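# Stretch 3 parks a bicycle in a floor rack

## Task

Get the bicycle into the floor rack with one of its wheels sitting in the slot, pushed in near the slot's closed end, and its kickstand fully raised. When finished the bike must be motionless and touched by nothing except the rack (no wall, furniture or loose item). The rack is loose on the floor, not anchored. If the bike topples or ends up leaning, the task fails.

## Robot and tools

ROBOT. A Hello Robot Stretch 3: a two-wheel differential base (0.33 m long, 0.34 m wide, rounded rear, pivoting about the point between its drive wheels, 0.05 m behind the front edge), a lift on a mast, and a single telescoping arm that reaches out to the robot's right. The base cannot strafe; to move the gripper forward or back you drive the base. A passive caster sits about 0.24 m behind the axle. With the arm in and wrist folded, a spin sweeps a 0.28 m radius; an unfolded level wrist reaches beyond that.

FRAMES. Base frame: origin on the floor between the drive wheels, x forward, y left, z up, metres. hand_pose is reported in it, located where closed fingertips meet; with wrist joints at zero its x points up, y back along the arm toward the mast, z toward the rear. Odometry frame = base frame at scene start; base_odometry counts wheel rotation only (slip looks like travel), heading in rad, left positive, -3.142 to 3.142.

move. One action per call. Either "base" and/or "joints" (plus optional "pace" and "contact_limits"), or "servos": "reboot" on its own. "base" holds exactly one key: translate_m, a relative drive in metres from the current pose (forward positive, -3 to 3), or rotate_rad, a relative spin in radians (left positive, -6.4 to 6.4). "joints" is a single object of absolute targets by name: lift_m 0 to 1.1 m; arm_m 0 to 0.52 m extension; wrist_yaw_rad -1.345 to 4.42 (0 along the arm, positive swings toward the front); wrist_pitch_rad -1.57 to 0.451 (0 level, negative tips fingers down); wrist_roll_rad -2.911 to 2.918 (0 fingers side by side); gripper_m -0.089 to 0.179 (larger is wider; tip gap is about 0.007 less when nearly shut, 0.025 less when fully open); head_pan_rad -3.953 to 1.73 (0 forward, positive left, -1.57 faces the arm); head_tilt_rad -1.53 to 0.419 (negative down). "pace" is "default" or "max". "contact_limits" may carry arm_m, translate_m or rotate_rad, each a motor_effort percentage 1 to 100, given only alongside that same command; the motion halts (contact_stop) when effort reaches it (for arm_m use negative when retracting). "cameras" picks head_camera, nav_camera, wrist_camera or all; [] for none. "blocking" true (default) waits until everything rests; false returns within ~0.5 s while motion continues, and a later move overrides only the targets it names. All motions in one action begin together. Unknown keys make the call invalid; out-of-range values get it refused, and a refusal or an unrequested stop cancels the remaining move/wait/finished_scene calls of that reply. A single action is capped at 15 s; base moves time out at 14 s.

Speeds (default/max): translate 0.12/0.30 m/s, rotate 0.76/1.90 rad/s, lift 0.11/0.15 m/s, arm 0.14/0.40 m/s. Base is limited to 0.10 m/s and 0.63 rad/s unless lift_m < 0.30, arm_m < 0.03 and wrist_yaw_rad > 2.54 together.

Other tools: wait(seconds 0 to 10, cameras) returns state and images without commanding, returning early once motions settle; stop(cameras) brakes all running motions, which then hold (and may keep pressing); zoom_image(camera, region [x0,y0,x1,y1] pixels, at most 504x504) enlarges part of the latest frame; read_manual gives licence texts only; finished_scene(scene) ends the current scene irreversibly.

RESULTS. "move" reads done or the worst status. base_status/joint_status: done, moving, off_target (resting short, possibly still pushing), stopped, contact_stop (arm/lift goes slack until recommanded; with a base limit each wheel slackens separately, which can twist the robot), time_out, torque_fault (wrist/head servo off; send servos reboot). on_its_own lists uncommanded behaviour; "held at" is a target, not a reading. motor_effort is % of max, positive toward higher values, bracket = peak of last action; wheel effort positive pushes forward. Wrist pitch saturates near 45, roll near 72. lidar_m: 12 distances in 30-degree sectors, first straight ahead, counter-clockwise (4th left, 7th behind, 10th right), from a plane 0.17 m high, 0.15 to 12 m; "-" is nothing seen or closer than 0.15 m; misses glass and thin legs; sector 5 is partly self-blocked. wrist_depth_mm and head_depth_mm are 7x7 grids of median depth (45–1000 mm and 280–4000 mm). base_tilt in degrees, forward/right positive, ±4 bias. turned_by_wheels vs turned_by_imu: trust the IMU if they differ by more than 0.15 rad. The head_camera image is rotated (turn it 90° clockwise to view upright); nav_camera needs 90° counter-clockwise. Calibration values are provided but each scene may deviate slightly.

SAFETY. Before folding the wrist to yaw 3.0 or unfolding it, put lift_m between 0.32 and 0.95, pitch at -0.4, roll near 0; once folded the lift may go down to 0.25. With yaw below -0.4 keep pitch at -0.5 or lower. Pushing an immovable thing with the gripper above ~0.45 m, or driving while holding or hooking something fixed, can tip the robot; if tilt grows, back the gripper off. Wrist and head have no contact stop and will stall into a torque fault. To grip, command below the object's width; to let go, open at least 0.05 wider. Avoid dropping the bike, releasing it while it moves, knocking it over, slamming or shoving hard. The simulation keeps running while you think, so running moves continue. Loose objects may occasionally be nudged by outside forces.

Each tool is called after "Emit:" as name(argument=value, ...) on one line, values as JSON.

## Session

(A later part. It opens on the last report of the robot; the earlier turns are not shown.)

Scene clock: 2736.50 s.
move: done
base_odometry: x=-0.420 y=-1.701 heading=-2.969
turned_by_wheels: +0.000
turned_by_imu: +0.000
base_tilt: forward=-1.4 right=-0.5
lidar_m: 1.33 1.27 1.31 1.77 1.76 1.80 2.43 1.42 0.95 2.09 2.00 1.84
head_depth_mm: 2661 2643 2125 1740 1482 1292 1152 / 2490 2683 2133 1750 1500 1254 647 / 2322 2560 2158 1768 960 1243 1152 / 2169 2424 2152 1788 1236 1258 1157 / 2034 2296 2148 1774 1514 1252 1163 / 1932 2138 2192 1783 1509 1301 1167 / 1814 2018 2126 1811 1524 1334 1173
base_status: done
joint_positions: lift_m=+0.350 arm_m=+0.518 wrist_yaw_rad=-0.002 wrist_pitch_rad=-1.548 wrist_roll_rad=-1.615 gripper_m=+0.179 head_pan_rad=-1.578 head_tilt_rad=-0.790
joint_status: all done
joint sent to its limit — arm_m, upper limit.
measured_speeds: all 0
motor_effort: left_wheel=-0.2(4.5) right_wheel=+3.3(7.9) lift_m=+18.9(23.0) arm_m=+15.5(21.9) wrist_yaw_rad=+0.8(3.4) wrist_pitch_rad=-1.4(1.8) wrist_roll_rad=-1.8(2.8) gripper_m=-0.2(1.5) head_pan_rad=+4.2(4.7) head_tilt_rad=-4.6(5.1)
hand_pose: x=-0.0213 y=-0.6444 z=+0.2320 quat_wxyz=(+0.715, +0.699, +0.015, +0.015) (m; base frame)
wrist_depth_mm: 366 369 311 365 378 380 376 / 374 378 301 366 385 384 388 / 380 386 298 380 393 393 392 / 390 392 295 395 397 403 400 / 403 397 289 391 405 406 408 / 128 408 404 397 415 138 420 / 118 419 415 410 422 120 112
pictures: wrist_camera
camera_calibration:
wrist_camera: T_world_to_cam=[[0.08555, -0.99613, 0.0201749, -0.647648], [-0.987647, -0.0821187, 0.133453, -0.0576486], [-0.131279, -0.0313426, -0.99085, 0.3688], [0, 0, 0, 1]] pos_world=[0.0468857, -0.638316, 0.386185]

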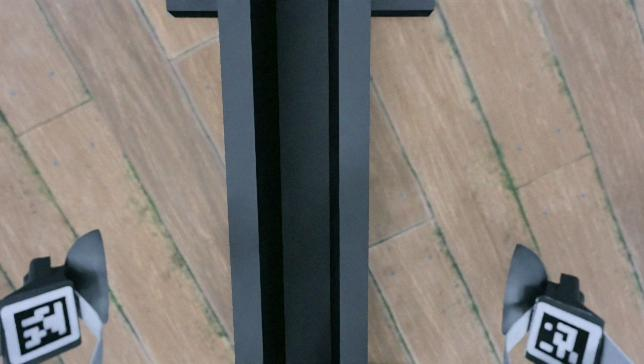

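Emit:
move(joints={"lift_m": 0.235}, cameras=[])

Emit:
move(joints={"gripper_m": 0.02}, cameras=["wrist_camera"])

Emit:
move(joints={"lift_m": 0.28}, cameras=["head_camera", "wrist_camera"])

Scene clock: 2741.83 s.
move: done
base_odometry: x=-0.420 y=-1.701 heading=-2.969
turned_by_wheels: +0.000
turned_by_imu: +0.000
base_tilt: forward=-1.4 right=-0.5
lidar_m: 1.33 1.27 1.31 1.77 1.76 1.80 2.43 1.42 0.95 2.09 2.00 1.85
head_depth_mm: 2670 2645 2113 1726 1488 1290 1150 / 2521 2667 2127 1750 1487 1246 1117 / 2342 2547 2123 1782 1065 1227 1137 / 2164 2459 2166 1764 1242 1259 1164 / 2041 2320 2153 1767 1514 1244 1165 / 1925 2139 2180 1798 1529 1299 1165 / 1817 2009 2140 1799 1523 1321 1166
base_status: not commanded
joint_positions: lift_m=+0.235 arm_m=+0.518 wrist_yaw_rad=-0.002 wrist_pitch_rad=-1.548 wrist_roll_rad=-1.615 gripper_m=+0.179 head_pan_rad=-1.578 head_tilt_rad=-0.790
joint_status: all done
measured_speeds: all 0
motor_effort: left_wheel=-0.4(0.6) right_wheel=+3.2(3.4) lift_m=+19.1(23.5) arm_m=+12.5(13.8) wrist_yaw_rad=+1.4(2.4) wrist_pitch_rad=-1.7(1.7) wrist_roll_rad=-1.8(2.3) gripper_m=+0.1(1.3) head_pan_rad=+3.7(4.4) head_tilt_rad=-5.3(5.3)
hand_pose: x=-0.0213 y=-0.6444 z=+0.1170 quat_wxyz=(+0.715, +0.699, +0.015, +0.015) (m; base frame)
wrist_depth_mm: 256 106 163 255 108 262 266 / 261 108 161 262 110 267 268 / 266 110 160 266 113 275 275 / 275 114 158 271 279 281 282 / 276 115 157 278 282 286 288 / 128 119 156 285 289 140 293 / 117 121 182 290 123 120 112
pictures: none
No camera images: "cameras" was empty.

Scene clock: 2743.93 s.
move: done
base_odometry: x=-0.420 y=-1.701 heading=-2.969
turned_by_wheels: +0.000
turned_by_imu: +0.000
base_tilt: forward=-1.3 right=-0.5
lidar_m: 1.33 1.27 1.31 1.77 1.75 1.80 2.44 1.42 0.95 2.09 2.00 1.84
head_depth_mm: 2692 2675 2080 1749 1490 1291 1146 / 2468 2672 2128 1746 1483 1264 1112 / 2316 2550 2130 1761 1063 1213 1137 / 2187 2434 2154 1768 1248 1266 1158 / 2052 2296 2179 1782 1509 1249 1160 / 1902 2146 2185 1789 1518 1297 1168 / 1810 2028 2124 1794 1536 1324 1168
base_status: not commanded
joint_positions: lift_m=+0.235 arm_m=+0.518 wrist_yaw_rad=-0.001 wrist_pitch_rad=-1.556 wrist_roll_rad=-1.616 gripper_m=+0.022 head_pan_rad=-1.578 head_tilt_rad=-0.790
joint_status: all done
measured_speeds: all 0
motor_effort: left_wheel=-1.0(1.0) right_wheel=+3.2(3.4) lift_m=+20.6(20.9) arm_m=+10.4(12.6) wrist_yaw_rad=+1.1(2.8) wrist_pitch_rad=+0.1(1.6) wrist_roll_rad=-1.4(2.2) gripper_m=-32.9(100.0) head_pan_rad=+4.3(4.6) head_tilt_rad=-4.1(5.2)
hand_pose: x=-0.0213 y=-0.6422 z=+0.1171 quat_wxyz=(+0.712, +0.702, +0.016, +0.015) (m; base frame)
wrist_depth_mm: 261 259 135 257 110 264 266 / 264 111 135 262 112 270 272 / 270 269 191 266 114 276 279 / 275 276 134 276 117 281 284 / 282 279 157 277 130 286 290 / 287 120 156 284 122 293 295 / 105 123 155 294 125 118 306
pictures: wrist_camera
camera_calibration:
wrist_camera: T_world_to_cam=[[0.0874235, -0.996101, 0.0117959, -0.642141], [-0.987488, -0.0850954, 0.132764, -0.0439762], [-0.131243, -0.023255, -0.991077, 0.260293], [0, 0, 0, 1]] pos_world=[0.046874, -0.637326, 0.271384]

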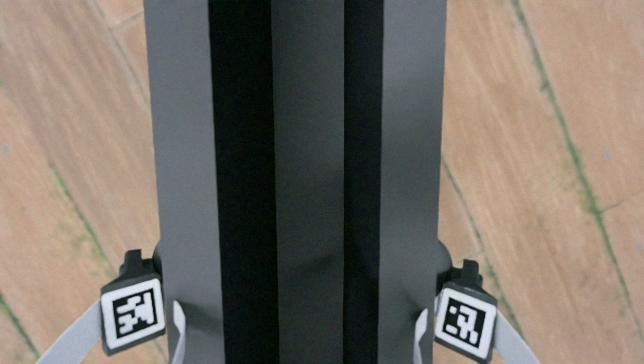

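Scene clock: 2745.17 s.
move: done
base_odometry: x=-0.420 y=-1.701 heading=-2.969
turned_by_wheels: +0.000
turned_by_imu: +0.000
base_tilt: forward=-1.3 right=-0.4
lidar_m: 1.33 1.27 1.32 1.77 1.75 1.80 2.43 1.42 0.63 0.59 0.60 1.85
head_depth_mm: 2711 2658 2096 1744 1484 1292 1144 / 2504 2670 2124 1751 1485 1251 740 / 2315 2536 2143 1761 1067 1235 1141 / 2165 2439 2141 1777 1229 1250 1159 / 2003 2293 2181 1785 1517 1246 1163 / 1918 2134 2166 1795 1515 1297 1169 / 1816 2008 2138 1807 1526 1323 1164
base_status: not commanded
joint_positions: lift_m=+0.280 arm_m=+0.518 wrist_yaw_rad=+0.000 wrist_pitch_rad=-1.545 wrist_roll_rad=-1.620 gripper_m=+0.024 head_pan_rad=-1.578 head_tilt_rad=-0.790
joint_status: all done
measured_speeds: all 0
motor_effort: left_wheel=-1.0(1.3) right_wheel=+1.0(3.4) lift_m=+41.5(46.4) arm_m=+10.1(11.2) wrist_yaw_rad=-0.3(2.1) wrist_pitch_rad=-2.0(2.9) wrist_roll_rad=-0.3(1.3) gripper_m=-14.9(33.3) head_pan_rad=+4.0(4.6) head_tilt_rad=-4.2(5.0)
hand_pose: x=-0.0214 y=-0.6451 z=+0.1619 quat_wxyz=(+0.716, +0.698, +0.018, +0.017) (m; base frame)
wrist_depth_mm: 300 297 121 264 116 309 307 / 306 304 121 269 120 315 315 / 312 309 124 275 125 318 319 / 317 315 129 284 130 330 327 / 322 322 134 296 135 336 335 / 330 121 138 307 136 337 344 / 335 118 144 321 127 347 352
pictures: head_camera (sideways), wrist_camera
camera_calibration:
head_camera: T_world_to_cam=[[0.0515663, 0.714005, -0.698239, 0.934505], [0.998487, -0.0234758, 0.0497343, -0.0682074], [0.0191188, -0.699747, -0.714135, 0.890651], [0, 0, 0, 1]] pos_world=[0.00288706, -0.0456117, 1.29195]
wrist_camera: T_world_to_cam=[[0.0918358, -0.995506, 0.0231158, -0.646931], [-0.987095, -0.0879527, 0.133816, -0.0522002], [-0.131182, -0.0351066, -0.990737, 0.296903], [0, 0, 0, 1]] pos_world=[0.0468331, -0.638191, 0.316092]

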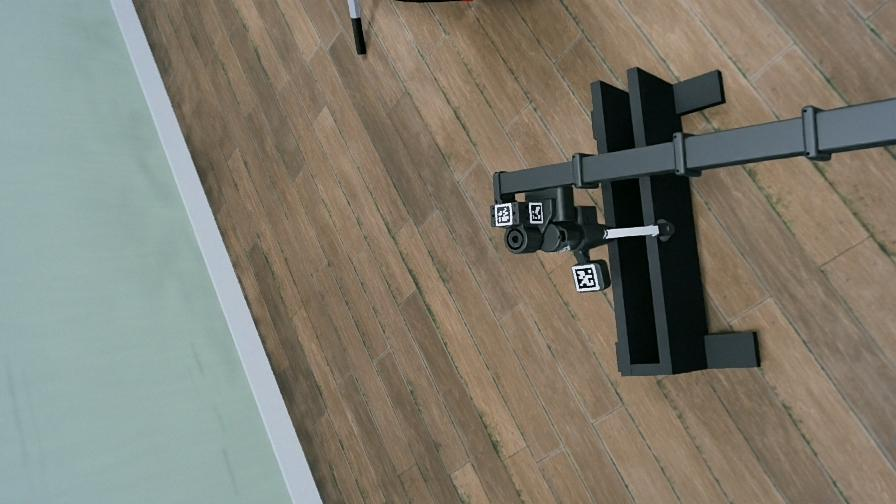

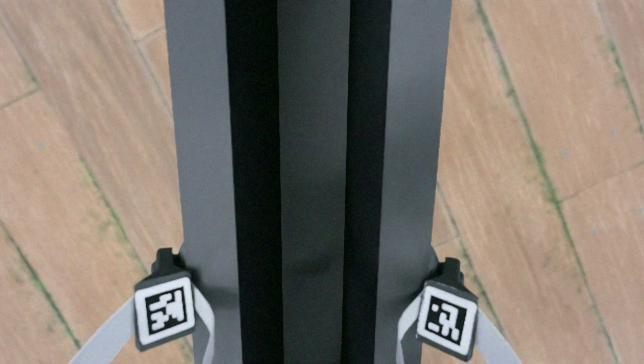

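Emit:
move()

Scene clock: 2761.47 s.
base_odometry: x=-0.420 y=-1.701 heading=-2.969
turned_by_wheels: +0.000
turned_by_imu: +0.000
base_tilt: forward=-1.3 right=-0.4
lidar_m: 1.33 1.27 1.31 1.77 1.76 1.80 2.43 1.42 0.63 0.59 0.60 1.85
head_depth_mm: 2695 2661 2098 1752 1487 1288 1145 / 2499 2638 2096 1757 1482 1250 740 / 2324 2553 2137 1760 1065 1240 1135 / 2180 2446 2156 1763 1227 1255 1157 / 2038 2279 2176 1781 1500 1247 1159 / 1915 2144 2173 1779 1515 1300 1169 / 1809 2033 2141 1792 1521 1325 1173
base_status: not commanded
joint_positions: lift_m=+0.280 arm_m=+0.518 wrist_yaw_rad=+0.000 wrist_pitch_rad=-1.545 wrist_roll_rad=-1.620 gripper_m=+0.024 head_pan_rad=-1.578 head_tilt_rad=-0.790
joint_status: all done
measured_speeds: all 0
motor_effort: left_wheel=-1.4(1.3) right_wheel=+1.0(3.4) lift_m=+41.9(46.4) arm_m=+6.5(11.2) wrist_yaw_rad=+0.4(2.1) wrist_pitch_rad=-2.0(2.9) wrist_roll_rad=-0.6(1.3) gripper_m=-15.0(33.3) head_pan_rad=+4.8(4.6) head_tilt_rad=-4.3(5.0)
hand_pose: x=-0.0214 y=-0.6451 z=+0.1619 quat_wxyz=(+0.716, +0.698, +0.018, +0.017) (m; base frame)
wrist_depth_mm: 300 297 120 263 117 306 308 / 299 303 121 270 120 311 316 / 311 310 124 278 124 319 320 / 316 319 128 286 130 325 331 / 325 325 133 296 134 332 333 / 330 121 138 310 136 341 343 / 339 117 144 318 129 345 352
pictures: head_camera (sideways), nav_camera (sideways), wrist_camera
camera_calibration:
head_camera: T_world_to_cam=[[0.0515664, 0.714005, -0.698239, 0.934505], [0.998487, -0.0234759, 0.0497343, -0.0682074], [0.0191187, -0.699747, -0.714135, 0.890651], [0, 0, 0, 1]] pos_world=[0.00288705, -0.0456117, 1.29195]
nav_camera: T_world_to_cam=[[-0.00106999, -0.714041, 0.700103, -0.867347], [-0.998759, -0.0340927, -0.0362979, 0.105899], [0.0497866, -0.699273, -0.713119, 0.883831], [0, 0, 0, 1]] pos_world=[0.0608367, 0.00232792, 1.24135]
wrist_camera: T_world_to_cam=[[0.091839, -0.995506, 0.0231158, -0.646931], [-0.987095, -0.0879559, 0.133816, -0.0522034], [-0.131182, -0.0351071, -0.990737, 0.296911], [0, 0, 0, 1]] pos_world=[0.0468331, -0.638191, 0.316101]

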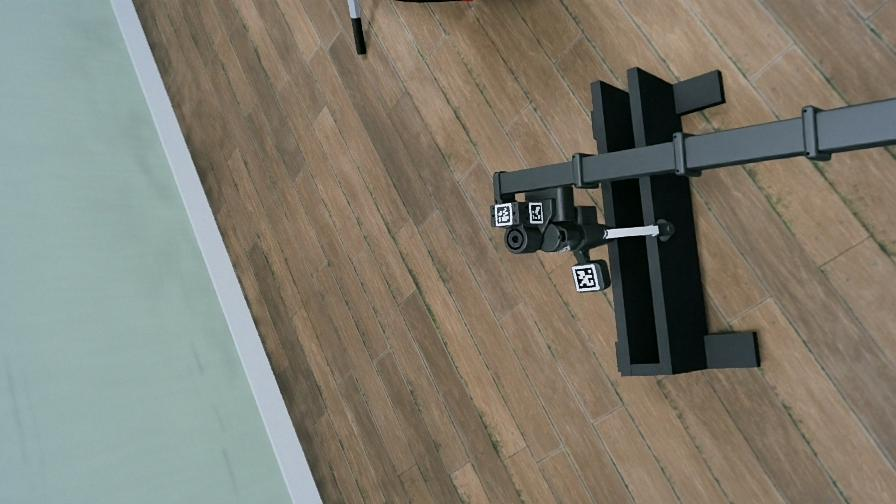

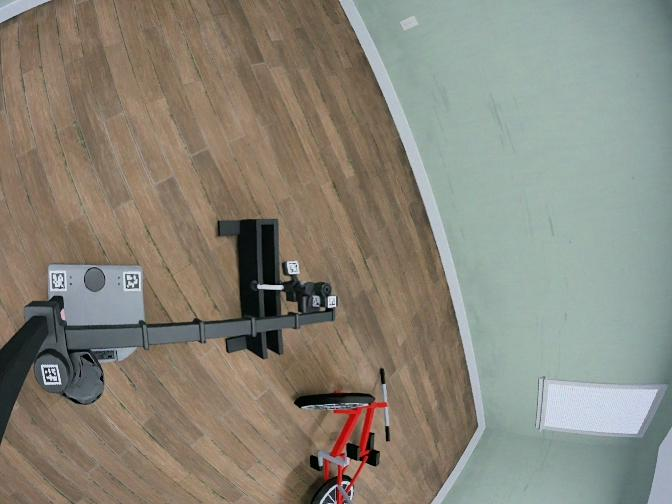

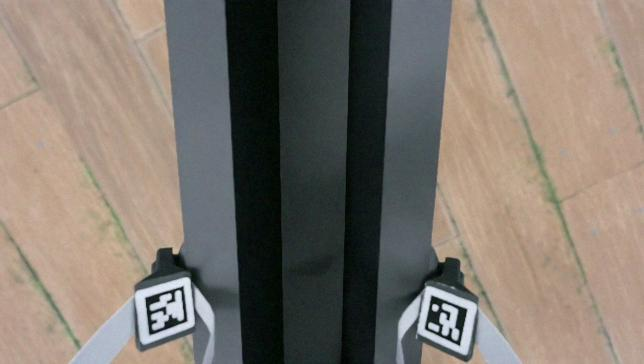

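Emit:
move(joints={"arm_m":0.44,"lift_m":0.31}, cameras=[])

Emit:
move(joints={"wrist_roll_rad":0.0}, cameras=["head_camera"])

Emit:
move(joints={"wrist_roll_rad":1.5})

Scene clock: 2785.17 s.
move: done
base_odometry: x=-0.420 y=-1.701 heading=-2.969
turned_by_wheels: +0.000
turned_by_imu: +0.000
base_tilt: forward=-1.3 right=-0.5
lidar_m: 1.33 1.27 1.31 1.77 1.75 1.80 2.44 1.42 0.55 0.51 0.52 1.85
head_depth_mm: 2673 2696 2090 1741 1486 1289 1144 / 2495 2700 2129 1753 1493 1224 711 / 2328 2545 2152 1767 936 1170 1143 / 2181 2432 2165 1762 1414 1176 1157 / 2040 2305 2160 1774 1506 1147 1160 / 1931 2161 2150 1776 1520 1271 1171 / 1805 2017 2115 1803 1519 1319 1170
base_status: not commanded
joint_positions: lift_m=+0.310 arm_m=+0.440 wrist_yaw_rad=+0.000 wrist_pitch_rad=-1.542 wrist_roll_rad=-1.620 gripper_m=+0.024 head_pan_rad=-1.578 head_tilt_rad=-0.790
joint_status: all done
measured_speeds: all 0
motor_effort: left_wheel=-1.2(1.7) right_wheel=+1.2(1.2) lift_m=+42.0(48.9) arm_m=-14.5(22.0) wrist_yaw_rad=+1.3(2.2) wrist_pitch_rad=-2.7(2.9) wrist_roll_rad=-0.4(0.7) gripper_m=-14.5(15.5) head_pan_rad=+4.3(4.5) head_tilt_rad=-4.2(4.8)
hand_pose: x=-0.0214 y=-0.5683 z=+0.1919 quat_wxyz=(+0.717, +0.697, +0.018, +0.017) (m; base frame)
wrist_depth_mm: 325 331 139 249 110 340 338 / 332 331 120 264 116 343 347 / 337 343 141 275 121 350 353 / 347 348 127 288 126 355 363 / 354 356 134 301 135 367 369 / 365 121 140 315 137 376 377 / 372 117 150 333 143 381 384
pictures: none
No camera images: "cameras" was empty.

Scene clock: 2786.70 s.
move: done
base_odometry: x=-0.420 y=-1.701 heading=-2.969
turned_by_wheels: +0.000
turned_by_imu: +0.000
base_tilt: forward=-1.3 right=-0.4
lidar_m: 1.33 1.27 1.31 1.77 1.75 1.80 2.44 1.42 0.95 0.32 2.00 1.85
head_depth_mm: 2714 2652 2100 1747 1487 1303 1144 / 2481 2681 2112 1750 1495 1302 710 / 2319 2586 2137 1767 932 1130 1109 / 2170 2449 2154 1776 1234 1243 1116 / 2046 2288 2168 1782 1505 1312 1162 / 1918 2139 2181 1773 1524 1324 1164 / 1803 1990 2125 1807 1532 1330 1171
base_status: not commanded
joint_positions: lift_m=+0.310 arm_m=+0.440 wrist_yaw_rad=+0.000 wrist_pitch_rad=-1.541 wrist_roll_rad=+0.000 gripper_m=+0.024 head_pan_rad=-1.578 head_tilt_rad=-0.790
joint_status: all done
measured_speeds: all 0
motor_effort: left_wheel=-1.2(1.7) right_wheel=+1.1(1.3) lift_m=+38.4(42.3) arm_m=-13.2(14.8) wrist_yaw_rad=+0.9(6.2) wrist_pitch_rad=-2.5(2.9) wrist_roll_rad=+0.0(8.5) gripper_m=-14.2(15.2) head_pan_rad=+3.7(4.6) head_tilt_rad=-4.5(5.0)
hand_pose: x=-0.0216 y=-0.5685 z=+0.1919 quat_wxyz=(+0.507, +0.493, -0.507, -0.493) (m; base frame)
wrist_depth_mm: 331 329 139 251 111 340 340 / 336 334 119 264 116 344 339 / 340 338 141 274 121 349 349 / 350 349 127 289 127 357 356 / 355 356 134 305 135 358 364 / 358 121 142 323 138 372 374 / 369 117 150 334 144 372 384
pictures: head_camera (sideways)
camera_calibration:
head_camera: T_world_to_cam=[[0.0515662, 0.714005, -0.698239, 0.934505], [0.998487, -0.0234757, 0.0497343, -0.0682074], [0.0191189, -0.699747, -0.714135, 0.890651], [0, 0, 0, 1]] pos_world=[0.00288707, -0.0456117, 1.29195]

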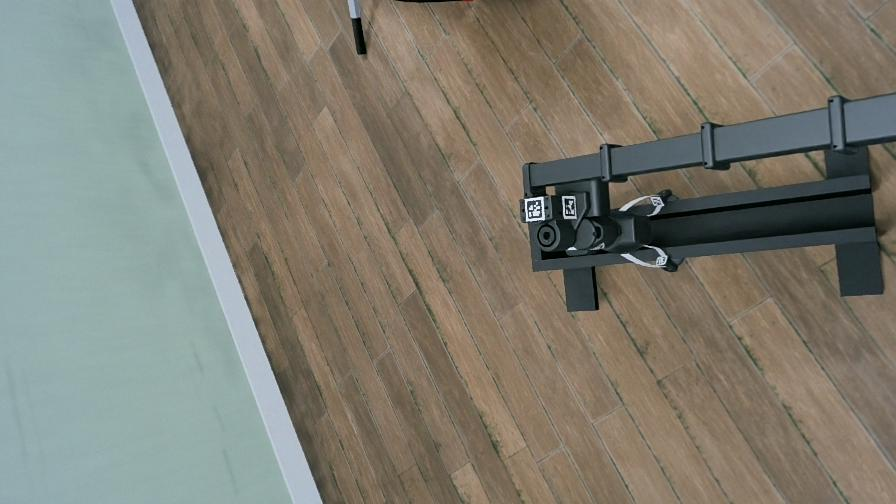

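Scene clock: 2788.17 s.
move: done
base_odometry: x=-0.420 y=-1.701 heading=-2.969
turned_by_wheels: +0.000
turned_by_imu: +0.000
base_tilt: forward=-1.3 right=-0.4
lidar_m: 1.33 1.28 1.31 1.77 1.75 1.80 2.43 1.42 0.55 0.51 0.52 1.85
head_depth_mm: 2709 2660 2110 1734 1478 1298 1147 / 2491 2691 2131 1744 1501 1154 711 / 2340 2553 2127 1755 936 1161 1133 / 2135 2466 2140 1781 1448 1182 1162 / 2044 2290 2156 1786 1523 1196 1158 / 1930 2166 2175 1793 1528 1293 1167 / 1796 2021 2129 1784 1524 1331 1167
base_status: not commanded
joint_positions: lift_m=+0.310 arm_m=+0.440 wrist_yaw_rad=+0.000 wrist_pitch_rad=-1.541 wrist_roll_rad=+1.500 gripper_m=+0.024 head_pan_rad=-1.578 head_tilt_rad=-0.790
joint_status: all done
measured_speeds: all 0
motor_effort: left_wheel=-1.6(1.6) right_wheel=+0.9(1.2) lift_m=+35.7(38.9) arm_m=-11.3(13.8) wrist_yaw_rad=+0.1(7.1) wrist_pitch_rad=-2.8(3.0) wrist_roll_rad=-0.2(8.9) gripper_m=-15.1(15.3) head_pan_rad=+4.2(4.7) head_tilt_rad=-4.8(5.0)
hand_pose: x=-0.0216 y=-0.5683 z=+0.1919 quat_wxyz=(+0.026, +0.025, -0.717, -0.696) (m; base frame)
wrist_depth_mm: 333 332 135 250 110 334 332 / 335 335 117 262 114 337 341 / 343 342 138 276 121 349 347 / 353 352 127 289 127 353 354 / 360 360 134 303 134 364 364 / 371 123 141 314 138 370 368 / 371 117 150 336 144 372 374
pictures: head_camera (sideways), nav_camera (sideways), wrist_camera
camera_calibration:
head_camera: T_world_to_cam=[[0.0515663, 0.714005, -0.698239, 0.934505], [0.998487, -0.0234758, 0.0497343, -0.0682074], [0.0191188, -0.699747, -0.714135, 0.890651], [0, 0, 0, 1]] pos_world=[0.00288706, -0.0456117, 1.29195]
nav_camera: T_world_to_cam=[[-0.0010699, -0.714041, 0.700103, -0.867347], [-0.998759, -0.0340928, -0.0362979, 0.105899], [0.0497866, -0.699273, -0.713119, 0.883831], [0, 0, 0, 1]] pos_world=[0.0608367, 0.00232794, 1.24135]
wrist_camera: T_world_to_cam=[[-0.114197, 0.992971, -0.0310933, 0.564914], [0.985001, 0.117244, 0.126595, 0.110861], [0.129351, -0.0161702, -0.991467, 0.34575], [0, 0, 0, 1]] pos_world=[-0.0894102, -0.56835, 0.34633]

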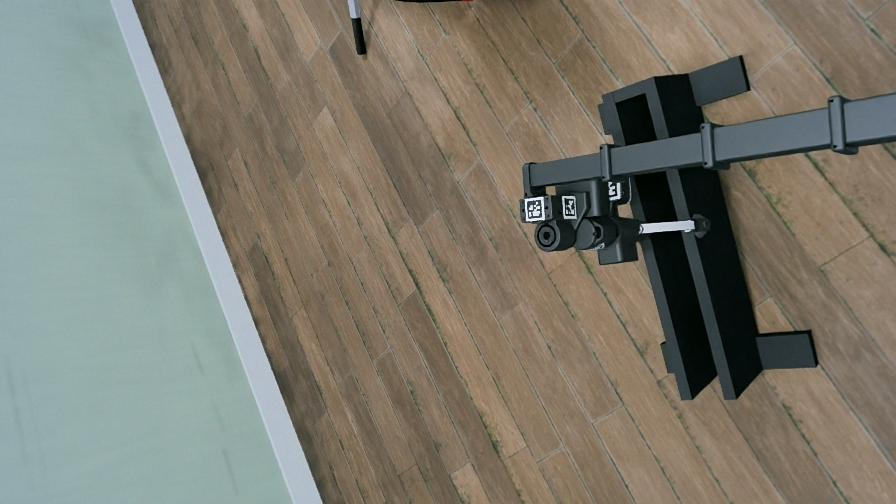

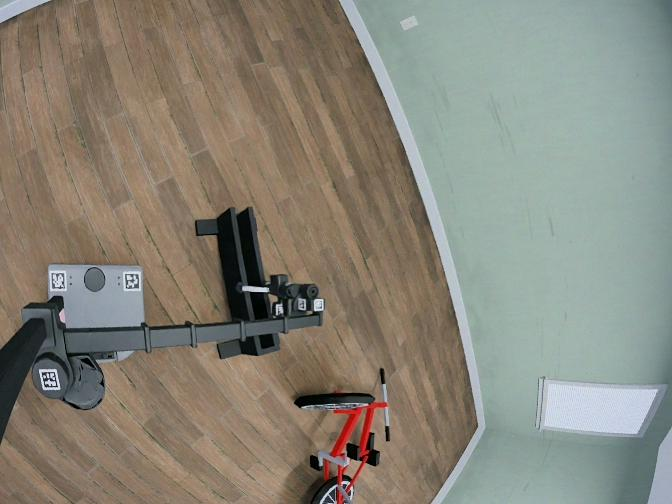

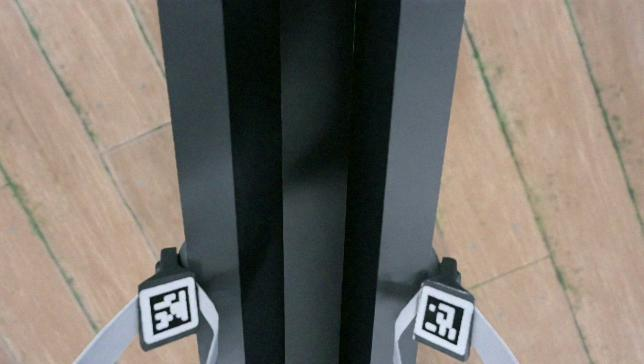

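Emit:
move(base={"translate_m":-0.7}, joints={"wrist_roll_rad":1.55,"arm_m":0.38}, cameras=["head_camera","nav_camera"])

Scene clock: 2801.90 s.
move: done
base_odometry: x=+0.269 y=-1.581 heading=-2.969
turned_by_wheels: +0.000
turned_by_imu: +0.002
base_tilt: forward=-1.3 right=-0.4
lidar_m: 1.94 1.87 1.93 1.44 1.40 1.43 1.94 2.87 0.48 0.45 0.46 2.44
head_depth_mm: 3158 2667 2086 1499 1481 1297 1144 / 2941 2682 2124 1665 1486 1109 713 / 2743 2701 2149 1636 894 1059 1134 / 2585 2737 2137 1642 1469 1119 1163 / 2396 2639 2168 1381 1416 1184 1152 / 2299 2489 2190 1793 1517 1319 1151 / 2152 2400 2199 1794 1526 1321 1168
base_status: done
joint_positions: lift_m=+0.310 arm_m=+0.380 wrist_yaw_rad=+0.000 wrist_pitch_rad=-1.541 wrist_roll_rad=+1.550 gripper_m=+0.024 head_pan_rad=-1.578 head_tilt_rad=-0.790
joint_status: all done
measured_speeds: all 0
motor_effort: left_wheel=-2.5(7.2) right_wheel=-0.6(5.9) lift_m=+26.4(30.2) arm_m=-13.8(21.0) wrist_yaw_rad=+1.7(3.1) wrist_pitch_rad=-2.8(3.2) wrist_roll_rad=-0.6(5.9) gripper_m=-15.0(15.4) head_pan_rad=+4.1(4.7) head_tilt_rad=-4.8(5.1)
hand_pose: x=-0.0215 y=-0.5081 z=+0.1919 quat_wxyz=(+0.007, +0.007, -0.717, -0.697) (m; base frame)
wrist_depth_mm: 327 331 135 253 110 335 336 / 336 336 117 262 114 343 343 / 343 344 138 279 121 352 346 / 350 355 128 287 126 351 353 / 359 357 135 303 134 360 360 / 366 123 141 317 138 367 373 / 376 117 150 338 144 377 381
pictures: head_camera (sideways), nav_camera (sideways)
camera_calibration:
head_camera: T_world_to_cam=[[0.051566, 0.714005, -0.698239, 0.934505], [0.998487, -0.0234753, 0.0497343, -0.0682074], [0.0191191, -0.699747, -0.714135, 0.890651], [0, 0, 0, 1]] pos_world=[0.00288708, -0.0456117, 1.29195]
nav_camera: T_world_to_cam=[[-0.00106956, -0.714041, 0.700103, -0.867347], [-0.998759, -0.0340933, -0.0362979, 0.105899], [0.049787, -0.699273, -0.713119, 0.883831], [0, 0, 0, 1]] pos_world=[0.0608367, 0.00232795, 1.24135]

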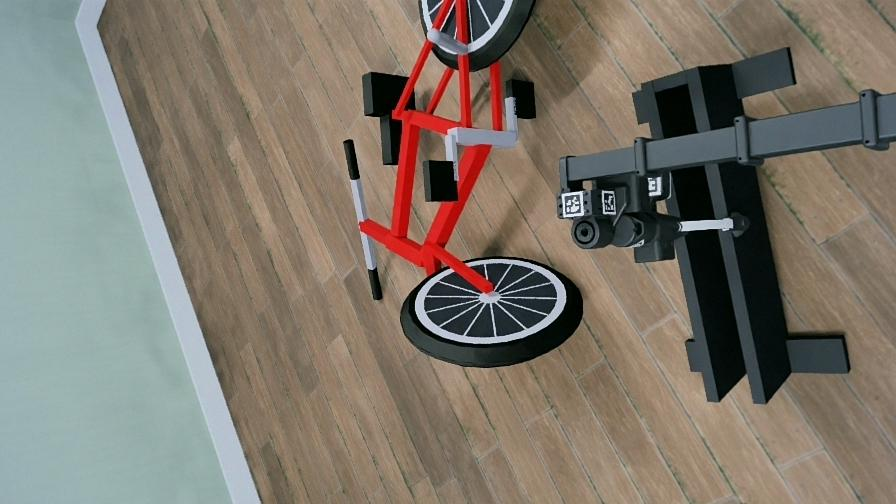

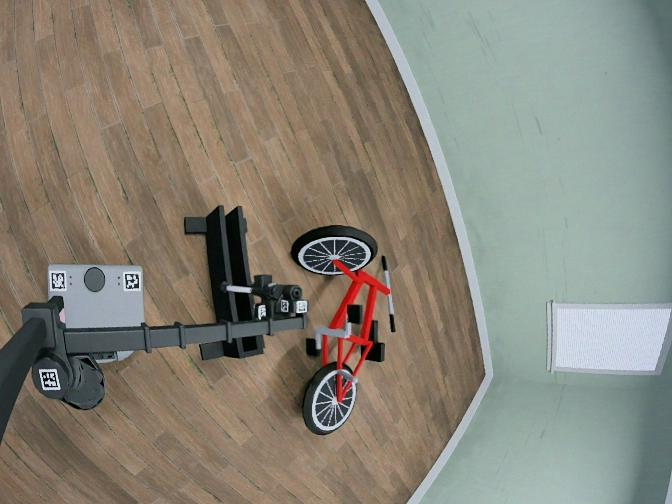

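Emit:
move(base={"translate_m":-0.5}, joints={"arm_m":0.30}, cameras=[])

Emit:
move(base={"rotate_rad":0.3}, cameras=[])

Emit:
move(base={"translate_m":-0.72}, cameras=["head_camera","nav_camera"])

Scene clock: 2812.23 s.
move: done
base_odometry: x=+0.762 y=-1.495 heading=-2.969
turned_by_wheels: +0.000
turned_by_imu: +0.001
base_tilt: forward=-1.3 right=-0.4
lidar_m: 2.39 2.29 1.61 1.18 1.14 1.16 1.57 2.44 0.39 0.37 0.38 2.70
head_depth_mm: 2822 2633 2119 1748 1480 1288 1113 / 3088 2697 2119 1751 1492 1128 713 / 3040 2713 2124 1535 1349 844 1115 / 2839 2712 2137 1528 1445 1070 1107 / 2656 2758 2141 1661 1513 1303 1110 / 2517 2653 2175 1683 1526 1316 1130 / 2364 2540 2184 1695 1502 1323 1169
base_status: done
joint_positions: lift_m=+0.310 arm_m=+0.300 wrist_yaw_rad=+0.000 wrist_pitch_rad=-1.541 wrist_roll_rad=+1.550 gripper_m=+0.024 head_pan_rad=-1.578 head_tilt_rad=-0.790
joint_status: all done
measured_speeds: all 0
motor_effort: left_wheel=-2.3(7.7) right_wheel=-0.6(5.4) lift_m=+27.3(27.9) arm_m=-11.9(21.9) wrist_yaw_rad=-0.3(1.7) wrist_pitch_rad=-2.7(2.9) wrist_roll_rad=-0.5(0.7) gripper_m=-14.8(15.2) head_pan_rad=+3.7(4.9) head_tilt_rad=-4.6(5.0)
hand_pose: x=-0.0215 y=-0.4281 z=+0.1919 quat_wxyz=(+0.007, +0.007, -0.717, -0.697) (m; base frame)
wrist_depth_mm: 334 329 135 250 110 332 338 / 335 338 117 267 114 338 340 / 347 347 138 279 121 347 320 / 352 356 127 287 125 356 317 / 354 358 134 306 135 361 313 / 369 123 141 319 137 370 311 / 373 117 149 333 144 376 380
pictures: none
No camera images: "cameras" was empty.

Scene clock: 2813.77 s.
move: done
base_odometry: x=+0.762 y=-1.495 heading=-2.669
turned_by_wheels: +0.300
turned_by_imu: +0.294
base_tilt: forward=-1.3 right=-0.5
lidar_m: 2.30 2.21 1.30 1.13 1.13 1.32 2.35 2.44 0.39 0.37 0.38 2.64
head_depth_mm: 2700 2642 2114 1747 1346 1289 1118 / 2646 2723 2129 1512 1398 1128 714 / 2549 2713 2148 1636 1494 843 1119 / 2456 2649 2144 1695 1509 1078 1111 / 2403 2655 2161 1657 1512 1312 1117 / 2317 2581 2183 1488 1501 1320 1130 / 2277 2509 2182 1679 1530 1324 1170
base_status: done
joint_positions: lift_m=+0.310 arm_m=+0.300 wrist_yaw_rad=+0.000 wrist_pitch_rad=-1.541 wrist_roll_rad=+1.550 gripper_m=+0.024 head_pan_rad=-1.578 head_tilt_rad=-0.790
joint_status: not commanded
measured_speeds: all 0
motor_effort: left_wheel=-3.5(9.0) right_wheel=+3.2(9.7) lift_m=+27.5(27.9) arm_m=-10.9(13.0) wrist_yaw_rad=+0.8(1.6) wrist_pitch_rad=-2.7(2.8) wrist_roll_rad=-0.3(0.7) gripper_m=-14.9(15.3) head_pan_rad=+4.4(4.5) head_tilt_rad=-4.6(5.0)
hand_pose: x=-0.0215 y=-0.4281 z=+0.1919 quat_wxyz=(+0.007, +0.007, -0.717, -0.697) (m; base frame)
wrist_depth_mm: 334 331 137 252 110 336 332 / 336 338 118 265 114 338 341 / 344 346 139 276 121 348 321 / 359 353 128 289 126 359 318 / 360 360 134 306 135 358 314 / 369 124 141 319 137 366 310 / 377 117 149 334 144 366 377
pictures: none
No camera images: "cameras" was empty.

Scene clock: 2822.10 s.
move: done
base_odometry: x=+1.403 y=-1.167 heading=-2.669
turned_by_wheels: +0.000
turned_by_imu: +0.001
base_tilt: forward=-1.3 right=-0.5
lidar_m: 2.97 1.86 1.10 0.96 0.96 1.12 1.76 1.76 0.39 0.37 0.38 1.43
head_depth_mm: 2800 2666 2095 1750 1483 1295 1106 / 2813 2699 2118 1761 1499 1130 711 / 2733 2691 2147 1765 1497 845 1119 / 2605 2740 2141 1766 1515 1076 1110 / 2572 2761 2161 1775 1476 1310 1114 / 2485 2684 2174 1754 1350 1319 1126 / 2408 2623 2176 1663 1352 1321 1173
base_status: done
joint_positions: lift_m=+0.310 arm_m=+0.300 wrist_yaw_rad=+0.000 wrist_pitch_rad=-1.541 wrist_roll_rad=+1.550 gripper_m=+0.024 head_pan_rad=-1.578 head_tilt_rad=-0.790
joint_status: not commanded
measured_speeds: all 0
motor_effort: left_wheel=-3.4(8.2) right_wheel=+0.1(5.0) lift_m=+27.5(28.4) arm_m=-7.7(11.4) wrist_yaw_rad=+1.1(1.8) wrist_pitch_rad=-2.6(2.9) wrist_roll_rad=-0.3(0.8) gripper_m=-14.0(15.4) head_pan_rad=+4.0(4.6) head_tilt_rad=-4.4(5.1)
hand_pose: x=-0.0215 y=-0.4281 z=+0.1919 quat_wxyz=(+0.007, +0.007, -0.717, -0.697) (m; base frame)
wrist_depth_mm: 334 332 135 252 110 334 335 / 340 341 117 264 114 342 337 / 348 345 138 276 121 346 323 / 355 350 128 287 126 352 319 / 359 359 135 306 135 369 314 / 366 124 140 315 137 371 307 / 377 117 150 340 145 377 377
pictures: head_camera (sideways), nav_camera (sideways)
camera_calibration:
head_camera: T_world_to_cam=[[0.0515608, 0.714005, -0.698239, 0.934505], [0.998487, -0.0234681, 0.0497343, -0.0682074], [0.0191242, -0.699747, -0.714135, 0.890651], [0, 0, 0, 1]] pos_world=[0.00288741, -0.0456117, 1.29195]
nav_camera: T_world_to_cam=[[-0.00106437, -0.714041, 0.700103, -0.867347], [-0.998759, -0.0341005, -0.0362979, 0.105899], [0.0497921, -0.699273, -0.713119, 0.883831], [0, 0, 0, 1]] pos_world=[0.0608366, 0.00232835, 1.24135]

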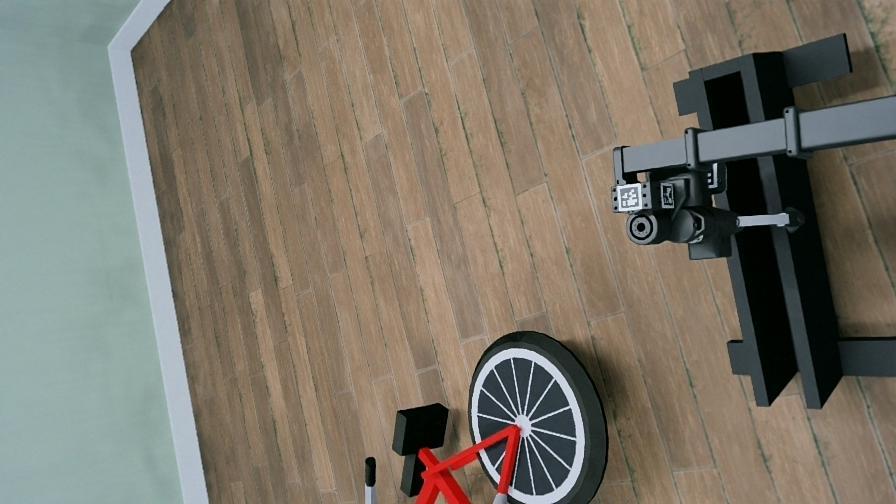

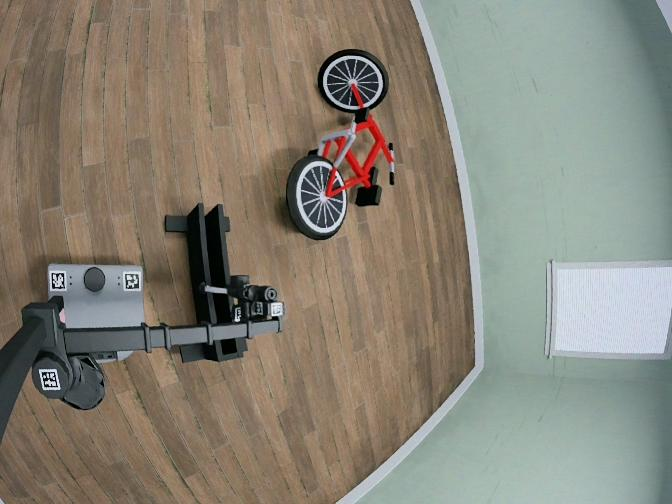

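Emit:
move(base={"translate_m":-0.2}, cameras=[])

Emit:
move(base={"rotate_rad":-0.265}, cameras=[])

Emit:
move(joints={"arm_m":0.48}, cameras=["head_camera","nav_camera","wrist_camera"])

Scene clock: 2830.63 s.
move: done
base_odometry: x=+1.581 y=-1.076 heading=-2.669
turned_by_wheels: +0.000
turned_by_imu: +0.000
base_tilt: forward=-1.3 right=-0.4
lidar_m: 3.14 1.77 1.04 0.91 0.91 1.06 1.56 1.56 0.39 0.37 0.38 1.59
head_depth_mm: 2575 2559 2112 1726 1485 1298 1111 / 2819 2685 2130 1742 1494 1129 710 / 2744 2690 2161 1760 1499 845 1112 / 2697 2718 2135 1772 1506 1074 1109 / 2600 2724 2168 1769 1509 1307 1113 / 2531 2691 2191 1783 1523 1325 1124 / 2477 2619 2208 1764 1409 1332 1173
base_status: done
joint_positions: lift_m=+0.310 arm_m=+0.300 wrist_yaw_rad=+0.000 wrist_pitch_rad=-1.541 wrist_roll_rad=+1.550 gripper_m=+0.024 head_pan_rad=-1.578 head_tilt_rad=-0.790
joint_status: not commanded
measured_speeds: all 0
motor_effort: left_wheel=-3.4(8.1) right_wheel=+0.1(4.5) lift_m=+28.3(29.2) arm_m=-6.3(7.8) wrist_yaw_rad=-0.7(1.8) wrist_pitch_rad=-2.7(2.9) wrist_roll_rad=-0.4(0.7) gripper_m=-14.2(15.4) head_pan_rad=+3.1(4.6) head_tilt_rad=-4.2(5.0)
hand_pose: x=-0.0215 y=-0.4281 z=+0.1919 quat_wxyz=(+0.007, +0.007, -0.717, -0.697) (m; base frame)
wrist_depth_mm: 332 331 135 249 110 339 332 / 336 341 118 265 114 343 343 / 345 348 139 279 122 347 319 / 350 354 127 289 126 356 317 / 359 358 135 302 135 359 314 / 368 123 141 319 138 364 310 / 377 117 150 340 144 379 379
pictures: none
No camera images: "cameras" was empty.

Scene clock: 2832.10 s.
move: done
base_odometry: x=+1.581 y=-1.076 heading=-2.934
turned_by_wheels: -0.265
turned_by_imu: -0.260
base_tilt: forward=-1.3 right=-0.4
lidar_m: 3.27 3.15 1.27 0.94 0.92 0.95 1.31 1.56 0.39 0.37 0.38 0.87
head_depth_mm: 1862 2056 2084 1754 1493 1284 1109 / 2057 2297 2120 1745 1493 1129 713 / 2306 2530 2123 1763 1498 842 1113 / 2673 2742 2137 1768 1505 1079 1104 / 2857 2776 2138 1781 1499 1317 1123 / 2715 2779 2164 1800 1524 1320 1131 / 2534 2701 2202 1795 1524 1324 1172
base_status: done
joint_positions: lift_m=+0.310 arm_m=+0.300 wrist_yaw_rad=+0.000 wrist_pitch_rad=-1.541 wrist_roll_rad=+1.550 gripper_m=+0.024 head_pan_rad=-1.578 head_tilt_rad=-0.790
joint_status: not commanded
measured_speeds: all 0
motor_effort: left_wheel=+3.5(8.5) right_wheel=-4.3(8.9) lift_m=+27.6(29.0) arm_m=-6.1(6.9) wrist_yaw_rad=+0.2(2.1) wrist_pitch_rad=-2.4(2.8) wrist_roll_rad=-0.2(0.8) gripper_m=-14.5(15.3) head_pan_rad=+3.8(4.8) head_tilt_rad=-4.2(5.1)
hand_pose: x=-0.0215 y=-0.4281 z=+0.1919 quat_wxyz=(+0.007, +0.007, -0.717, -0.697) (m; base frame)
wrist_depth_mm: 331 332 135 249 110 336 334 / 339 337 116 264 114 343 338 / 347 341 138 276 121 348 318 / 354 355 127 286 126 358 313 / 359 358 135 301 135 365 314 / 365 123 140 318 137 367 308 / 372 117 149 336 144 368 383
pictures: none
No camera images: "cameras" was empty.

Scene clock: 2834.67 s.
move: done
base_odometry: x=+1.581 y=-1.076 heading=-2.934
turned_by_wheels: +0.000
turned_by_imu: +0.000
base_tilt: forward=-1.3 right=-0.4
lidar_m: 3.27 3.16 1.27 0.94 0.92 0.95 1.31 1.56 0.58 0.55 0.57 0.87
head_depth_mm: 1838 2037 2089 1754 1479 1292 1145 / 2077 2306 2124 1754 1484 1187 709 / 2334 2528 2162 1746 960 1194 1136 / 2700 2730 2145 1753 1195 1231 1154 / 2856 2736 2161 1780 1515 1229 1168 / 2670 2754 2162 1795 1513 1273 1168 / 2546 2683 2183 1801 1524 1321 1163
base_status: not commanded
joint_positions: lift_m=+0.310 arm_m=+0.480 wrist_yaw_rad=+0.000 wrist_pitch_rad=-1.542 wrist_roll_rad=+1.550 gripper_m=+0.024 head_pan_rad=-1.578 head_tilt_rad=-0.790
joint_status: all done
measured_speeds: all 0
motor_effort: left_wheel=+3.8(4.2) right_wheel=-4.3(4.5) lift_m=+28.7(29.4) arm_m=+15.8(21.9) wrist_yaw_rad=+0.1(1.7) wrist_pitch_rad=-2.3(2.8) wrist_roll_rad=-0.3(0.7) gripper_m=-15.1(15.2) head_pan_rad=+4.3(4.6) head_tilt_rad=-4.4(5.1)
hand_pose: x=-0.0215 y=-0.6079 z=+0.1919 quat_wxyz=(+0.007, +0.007, -0.717, -0.697) (m; base frame)
wrist_depth_mm: 331 329 136 252 110 332 335 / 334 337 117 266 115 340 344 / 342 341 139 276 121 348 346 / 354 352 127 285 126 351 356 / 359 355 134 302 135 364 361 / 366 123 140 315 138 374 369 / 372 117 150 340 144 377 377
pictures: head_camera (sideways), nav_camera (sideways), wrist_camera
camera_calibration:
head_camera: T_world_to_cam=[[0.0515582, 0.714005, -0.698239, 0.934505], [0.998487, -0.0234645, 0.0497343, -0.0682074], [0.0191267, -0.699747, -0.714135, 0.890651], [0, 0, 0, 1]] pos_world=[0.00288758, -0.0456117, 1.29195]
nav_camera: T_world_to_cam=[[-0.00106182, -0.714041, 0.700103, -0.867347], [-0.998759, -0.0341041, -0.0362979, 0.105899], [0.0497946, -0.699272, -0.713119, 0.883831], [0, 0, 0, 1]] pos_world=[0.0608366, 0.00232856, 1.24135]
wrist_camera: T_world_to_cam=[[-0.0631897, 0.997567, -0.0294337, 0.607739], [0.98952, 0.0664622, 0.128189, 0.0843993], [0.129833, -0.021025, -0.991313, 0.34216], [0, 0, 0, 1]] pos_world=[-0.0895357, -0.604676, 0.346256]

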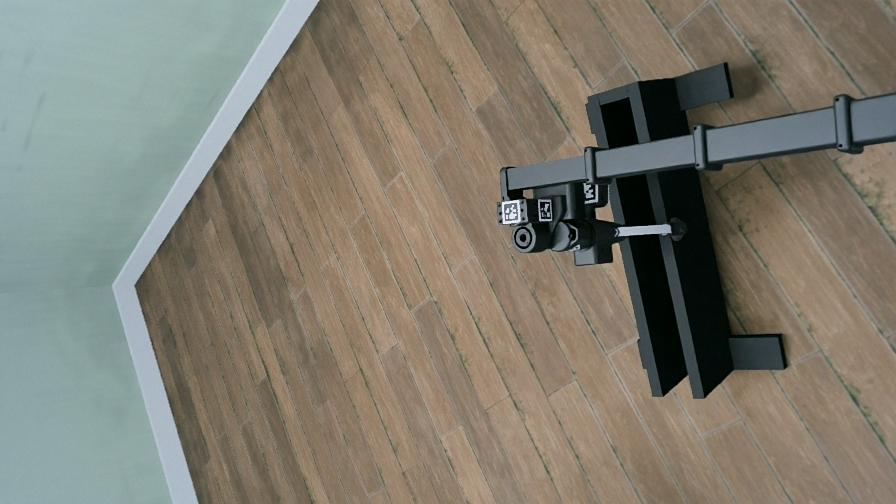

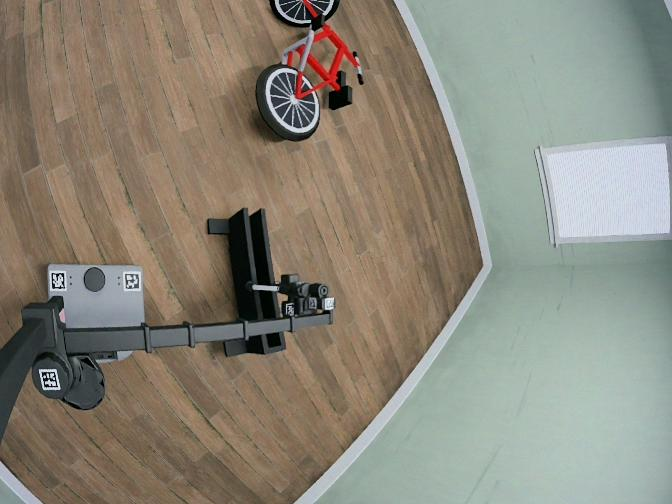

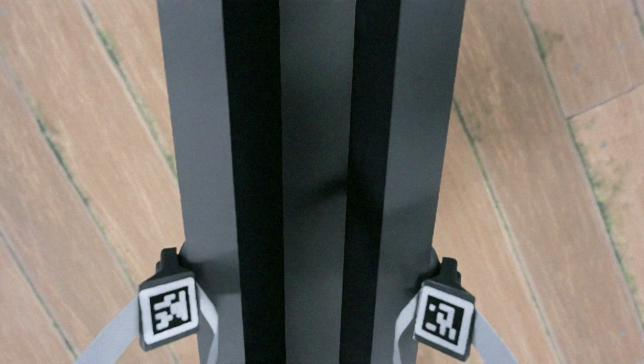

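Emit:
move(joints={"lift_m":0.25,"arm_m":0.51,"wrist_roll_rad":1.58}, cameras=["head_camera"])

Emit:
move(joints={"lift_m":0.235}, cameras=["head_camera"])

Scene clock: 2846.63 s.
move: contact_stop
base_odometry: x=+1.581 y=-1.076 heading=-2.934
turned_by_wheels: +0.000
turned_by_imu: +0.000
base_tilt: forward=-1.3 right=-0.5
lidar_m: 3.24 3.15 1.27 0.94 0.92 0.95 1.31 1.56 1.63 2.25 0.87 0.87
head_depth_mm: 1835 2028 2096 1738 1491 1294 1155 / 2053 2290 2124 1739 1493 1262 1116 / 2339 2521 2143 1760 1041 1228 1136 / 2699 2721 2145 1776 1254 1264 1156 / 2902 2781 2162 1779 1509 1260 1158 / 2688 2781 2163 1789 1522 1268 1162 / 2539 2705 2183 1798 1521 1327 1171
base_status: not commanded
joint_positions: lift_m=+0.254 arm_m=+0.510 wrist_yaw_rad=+0.001 wrist_pitch_rad=-1.555 wrist_roll_rad=+1.577 gripper_m=+0.024 head_pan_rad=-1.578 head_tilt_rad=-0.791
joint_status: lift_m contact_stop (moved -0.056 of -0.060); the others done
measured_speeds: translate_m=+0.000 rotate_rad=+0.000 lift_m=+0.003 arm_m=+0.000 wrist_yaw_rad=+0.000 wrist_pitch_rad=+0.000 wrist_roll_rad=+0.000 head_pan_rad=+0.000 head_tilt_rad=+0.000
on_its_own: lift_m is slack since a contact_stop (your +0.250 is given up)
motor_effort: left_wheel=+0.0(4.3) right_wheel=+0.6(4.4) lift_m=+22.8(30.5) arm_m=+12.4(21.2) wrist_yaw_rad=-0.9(1.5) wrist_pitch_rad=-0.1(2.7) wrist_roll_rad=+0.5(4.9) gripper_m=-14.4(15.0) head_pan_rad=+3.9(4.3) head_tilt_rad=-4.4(5.4)
hand_pose: x=-0.0216 y=-0.6346 z=+0.1365 quat_wxyz=(-0.002, -0.002, -0.712, -0.702) (m; base frame)
wrist_depth_mm: 279 279 144 277 129 282 286 / 285 282 131 280 131 291 292 / 287 292 146 287 143 298 296 / 296 297 136 294 136 298 300 / 300 301 139 298 141 306 308 / 310 133 142 306 140 312 316 / 311 117 151 313 144 319 321
pictures: head_camera (sideways)
camera_calibration:
head_camera: T_world_to_cam=[[0.0515308, 0.714307, -0.697932, 0.934105], [0.998488, -0.0234444, 0.0497273, -0.0681983], [0.0191579, -0.699439, -0.714435, 0.891042], [0, 0, 0, 1]] pos_world=[0.0028895, -0.0456076, 1.29192]

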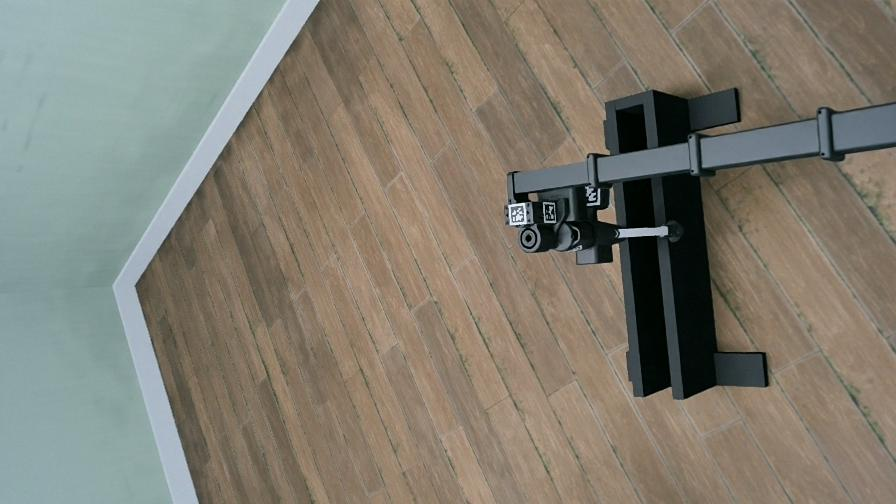

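not run: a stop that you did not command came earlier in this reply.

Emit:
move(joints={"gripper_m":0.15}, cameras=[])

Emit:
move(joints={"lift_m":0.5}, cameras=["head_camera","nav_camera","wrist_camera"])

Scene clock: 2853.53 s.
move: done
base_odometry: x=+1.581 y=-1.076 heading=-2.934
turned_by_wheels: +0.000
turned_by_imu: +0.000
base_tilt: forward=-1.3 right=-0.5
lidar_m: 3.27 3.16 1.27 0.94 0.92 0.95 1.32 1.56 1.62 2.25 0.87 0.87
head_depth_mm: 1858 2040 2102 1749 1481 1294 1147 / 2065 2292 2107 1750 1483 1249 1110 / 2330 2544 2135 1778 1038 1236 1138 / 2687 2745 2154 1776 1247 1260 1155 / 2840 2756 2145 1783 1511 1263 1162 / 2726 2790 2167 1784 1522 1277 1160 / 2563 2702 2177 1809 1526 1327 1169
base_status: not commanded
joint_positions: lift_m=+0.255 arm_m=+0.510 wrist_yaw_rad=+0.001 wrist_pitch_rad=-1.551 wrist_roll_rad=+1.577 gripper_m=+0.150 head_pan_rad=-1.578 head_tilt_rad=-0.791
joint_status: all done
measured_speeds: all 0
on_its_own: lift_m is slack since a contact_stop (your +0.250 is given up)
motor_effort: left_wheel=-0.3(1.0) right_wheel=+0.8(1.2) lift_m=+26.3(26.6) arm_m=-13.3(15.6) wrist_yaw_rad=+0.2(1.7) wrist_pitch_rad=-0.7(1.1) wrist_roll_rad=+0.9(0.9) gripper_m=+1.0(82.2) head_pan_rad=+3.8(4.7) head_tilt_rad=-4.3(4.8)
hand_pose: x=-0.0215 y=-0.6356 z=+0.1369 quat_wxyz=(-0.002, -0.002, -0.714, -0.700) (m; base frame)
wrist_depth_mm: 279 278 143 275 128 282 285 / 285 285 129 280 131 286 289 / 291 289 144 286 144 291 295 / 295 297 134 294 136 300 301 / 300 295 137 298 142 304 308 / 308 140 140 305 141 141 314 / 111 315 144 308 144 117 318
pictures: none
No camera images: "cameras" was empty.

Scene clock: 2856.60 s.
move: done
base_odometry: x=+1.581 y=-1.076 heading=-2.934
turned_by_wheels: +0.000
turned_by_imu: +0.000
base_tilt: forward=-1.3 right=-0.5
lidar_m: 3.26 3.15 1.27 0.94 0.92 0.95 1.31 1.56 1.63 2.26 0.87 0.87
head_depth_mm: 1862 2034 2095 1742 1489 1297 1145 / 2051 2304 2109 1728 1454 581 521 / 2339 2524 2133 845 1437 1255 1155 / 2711 2727 2150 903 1472 1266 1159 / 2846 2773 2154 1758 1503 1262 1163 / 2726 2771 2192 1786 1528 1267 1166 / 2556 2717 2189 1798 1527 1321 1169
base_status: not commanded
joint_positions: lift_m=+0.500 arm_m=+0.510 wrist_yaw_rad=+0.001 wrist_pitch_rad=-1.551 wrist_roll_rad=+1.577 gripper_m=+0.150 head_pan_rad=-1.578 head_tilt_rad=-0.791
joint_status: all done
measured_speeds: all 0
motor_effort: left_wheel=+0.2(0.8) right_wheel=+0.8(1.0) lift_m=+33.4(38.5) arm_m=-5.4(14.0) wrist_yaw_rad=-0.3(2.3) wrist_pitch_rad=-0.8(1.1) wrist_roll_rad=+0.6(1.0) gripper_m=+0.0(1.3) head_pan_rad=+3.9(4.8) head_tilt_rad=-4.0(4.8)
hand_pose: x=-0.0215 y=-0.6356 z=+0.3820 quat_wxyz=(-0.002, -0.002, -0.714, -0.700) (m; base frame)
wrist_depth_mm: 518 513 517 479 520 521 524 / 523 517 524 491 538 543 531 / 540 539 531 497 548 531 545 / 543 545 551 512 549 550 556 / 562 561 555 522 551 576 574 / - 558 568 535 582 141 574 / 111 577 593 577 592 117 594
pictures: head_camera (sideways), nav_camera (sideways), wrist_camera
camera_calibration:
head_camera: T_world_to_cam=[[0.0515324, 0.714307, -0.697932, 0.934105], [0.998488, -0.0234467, 0.0497273, -0.0681983], [0.0191564, -0.699439, -0.714435, 0.891042], [0, 0, 0, 1]] pos_world=[0.0028894, -0.0456076, 1.29192]
nav_camera: T_world_to_cam=[[-0.00103598, -0.714342, 0.699796, -0.866947], [-0.998757, -0.0341277, -0.0363156, 0.105922], [0.0498242, -0.698964, -0.713419, 0.884221], [0, 0, 0, 1]] pos_world=[0.0608367, 0.00235671, 1.24135]
wrist_camera: T_world_to_cam=[[-0.037191, 0.999089, -0.0209171, 0.639327], [0.99082, 0.0395894, 0.129262, 0.0444181], [0.129972, -0.0159177, -0.99139, 0.533355], [0, 0, 0, 1]] pos_world=[-0.0895543, -0.632013, 0.536394]

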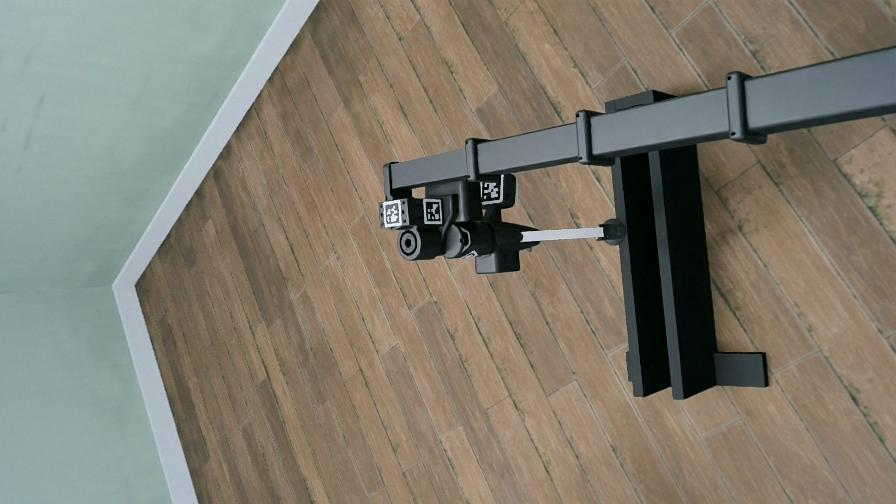

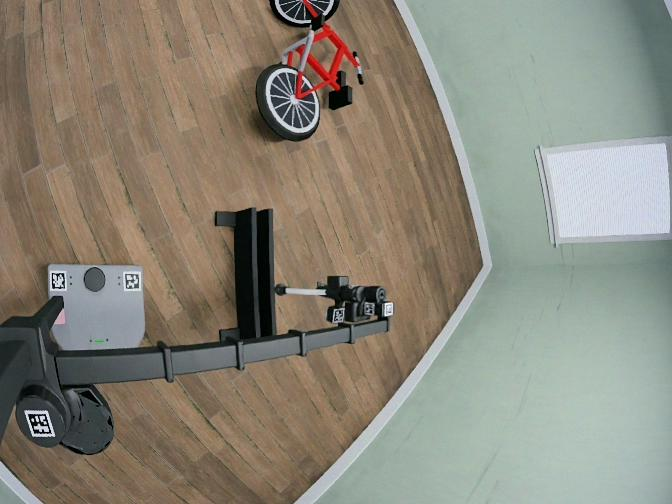

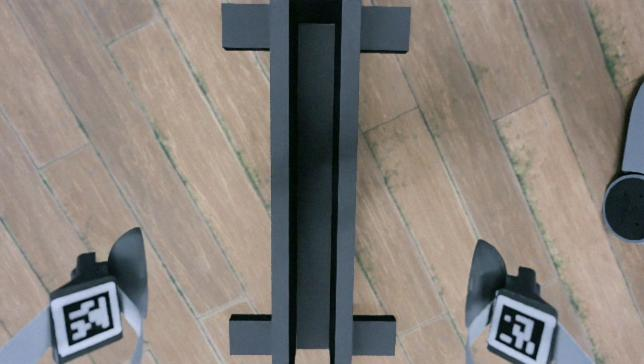

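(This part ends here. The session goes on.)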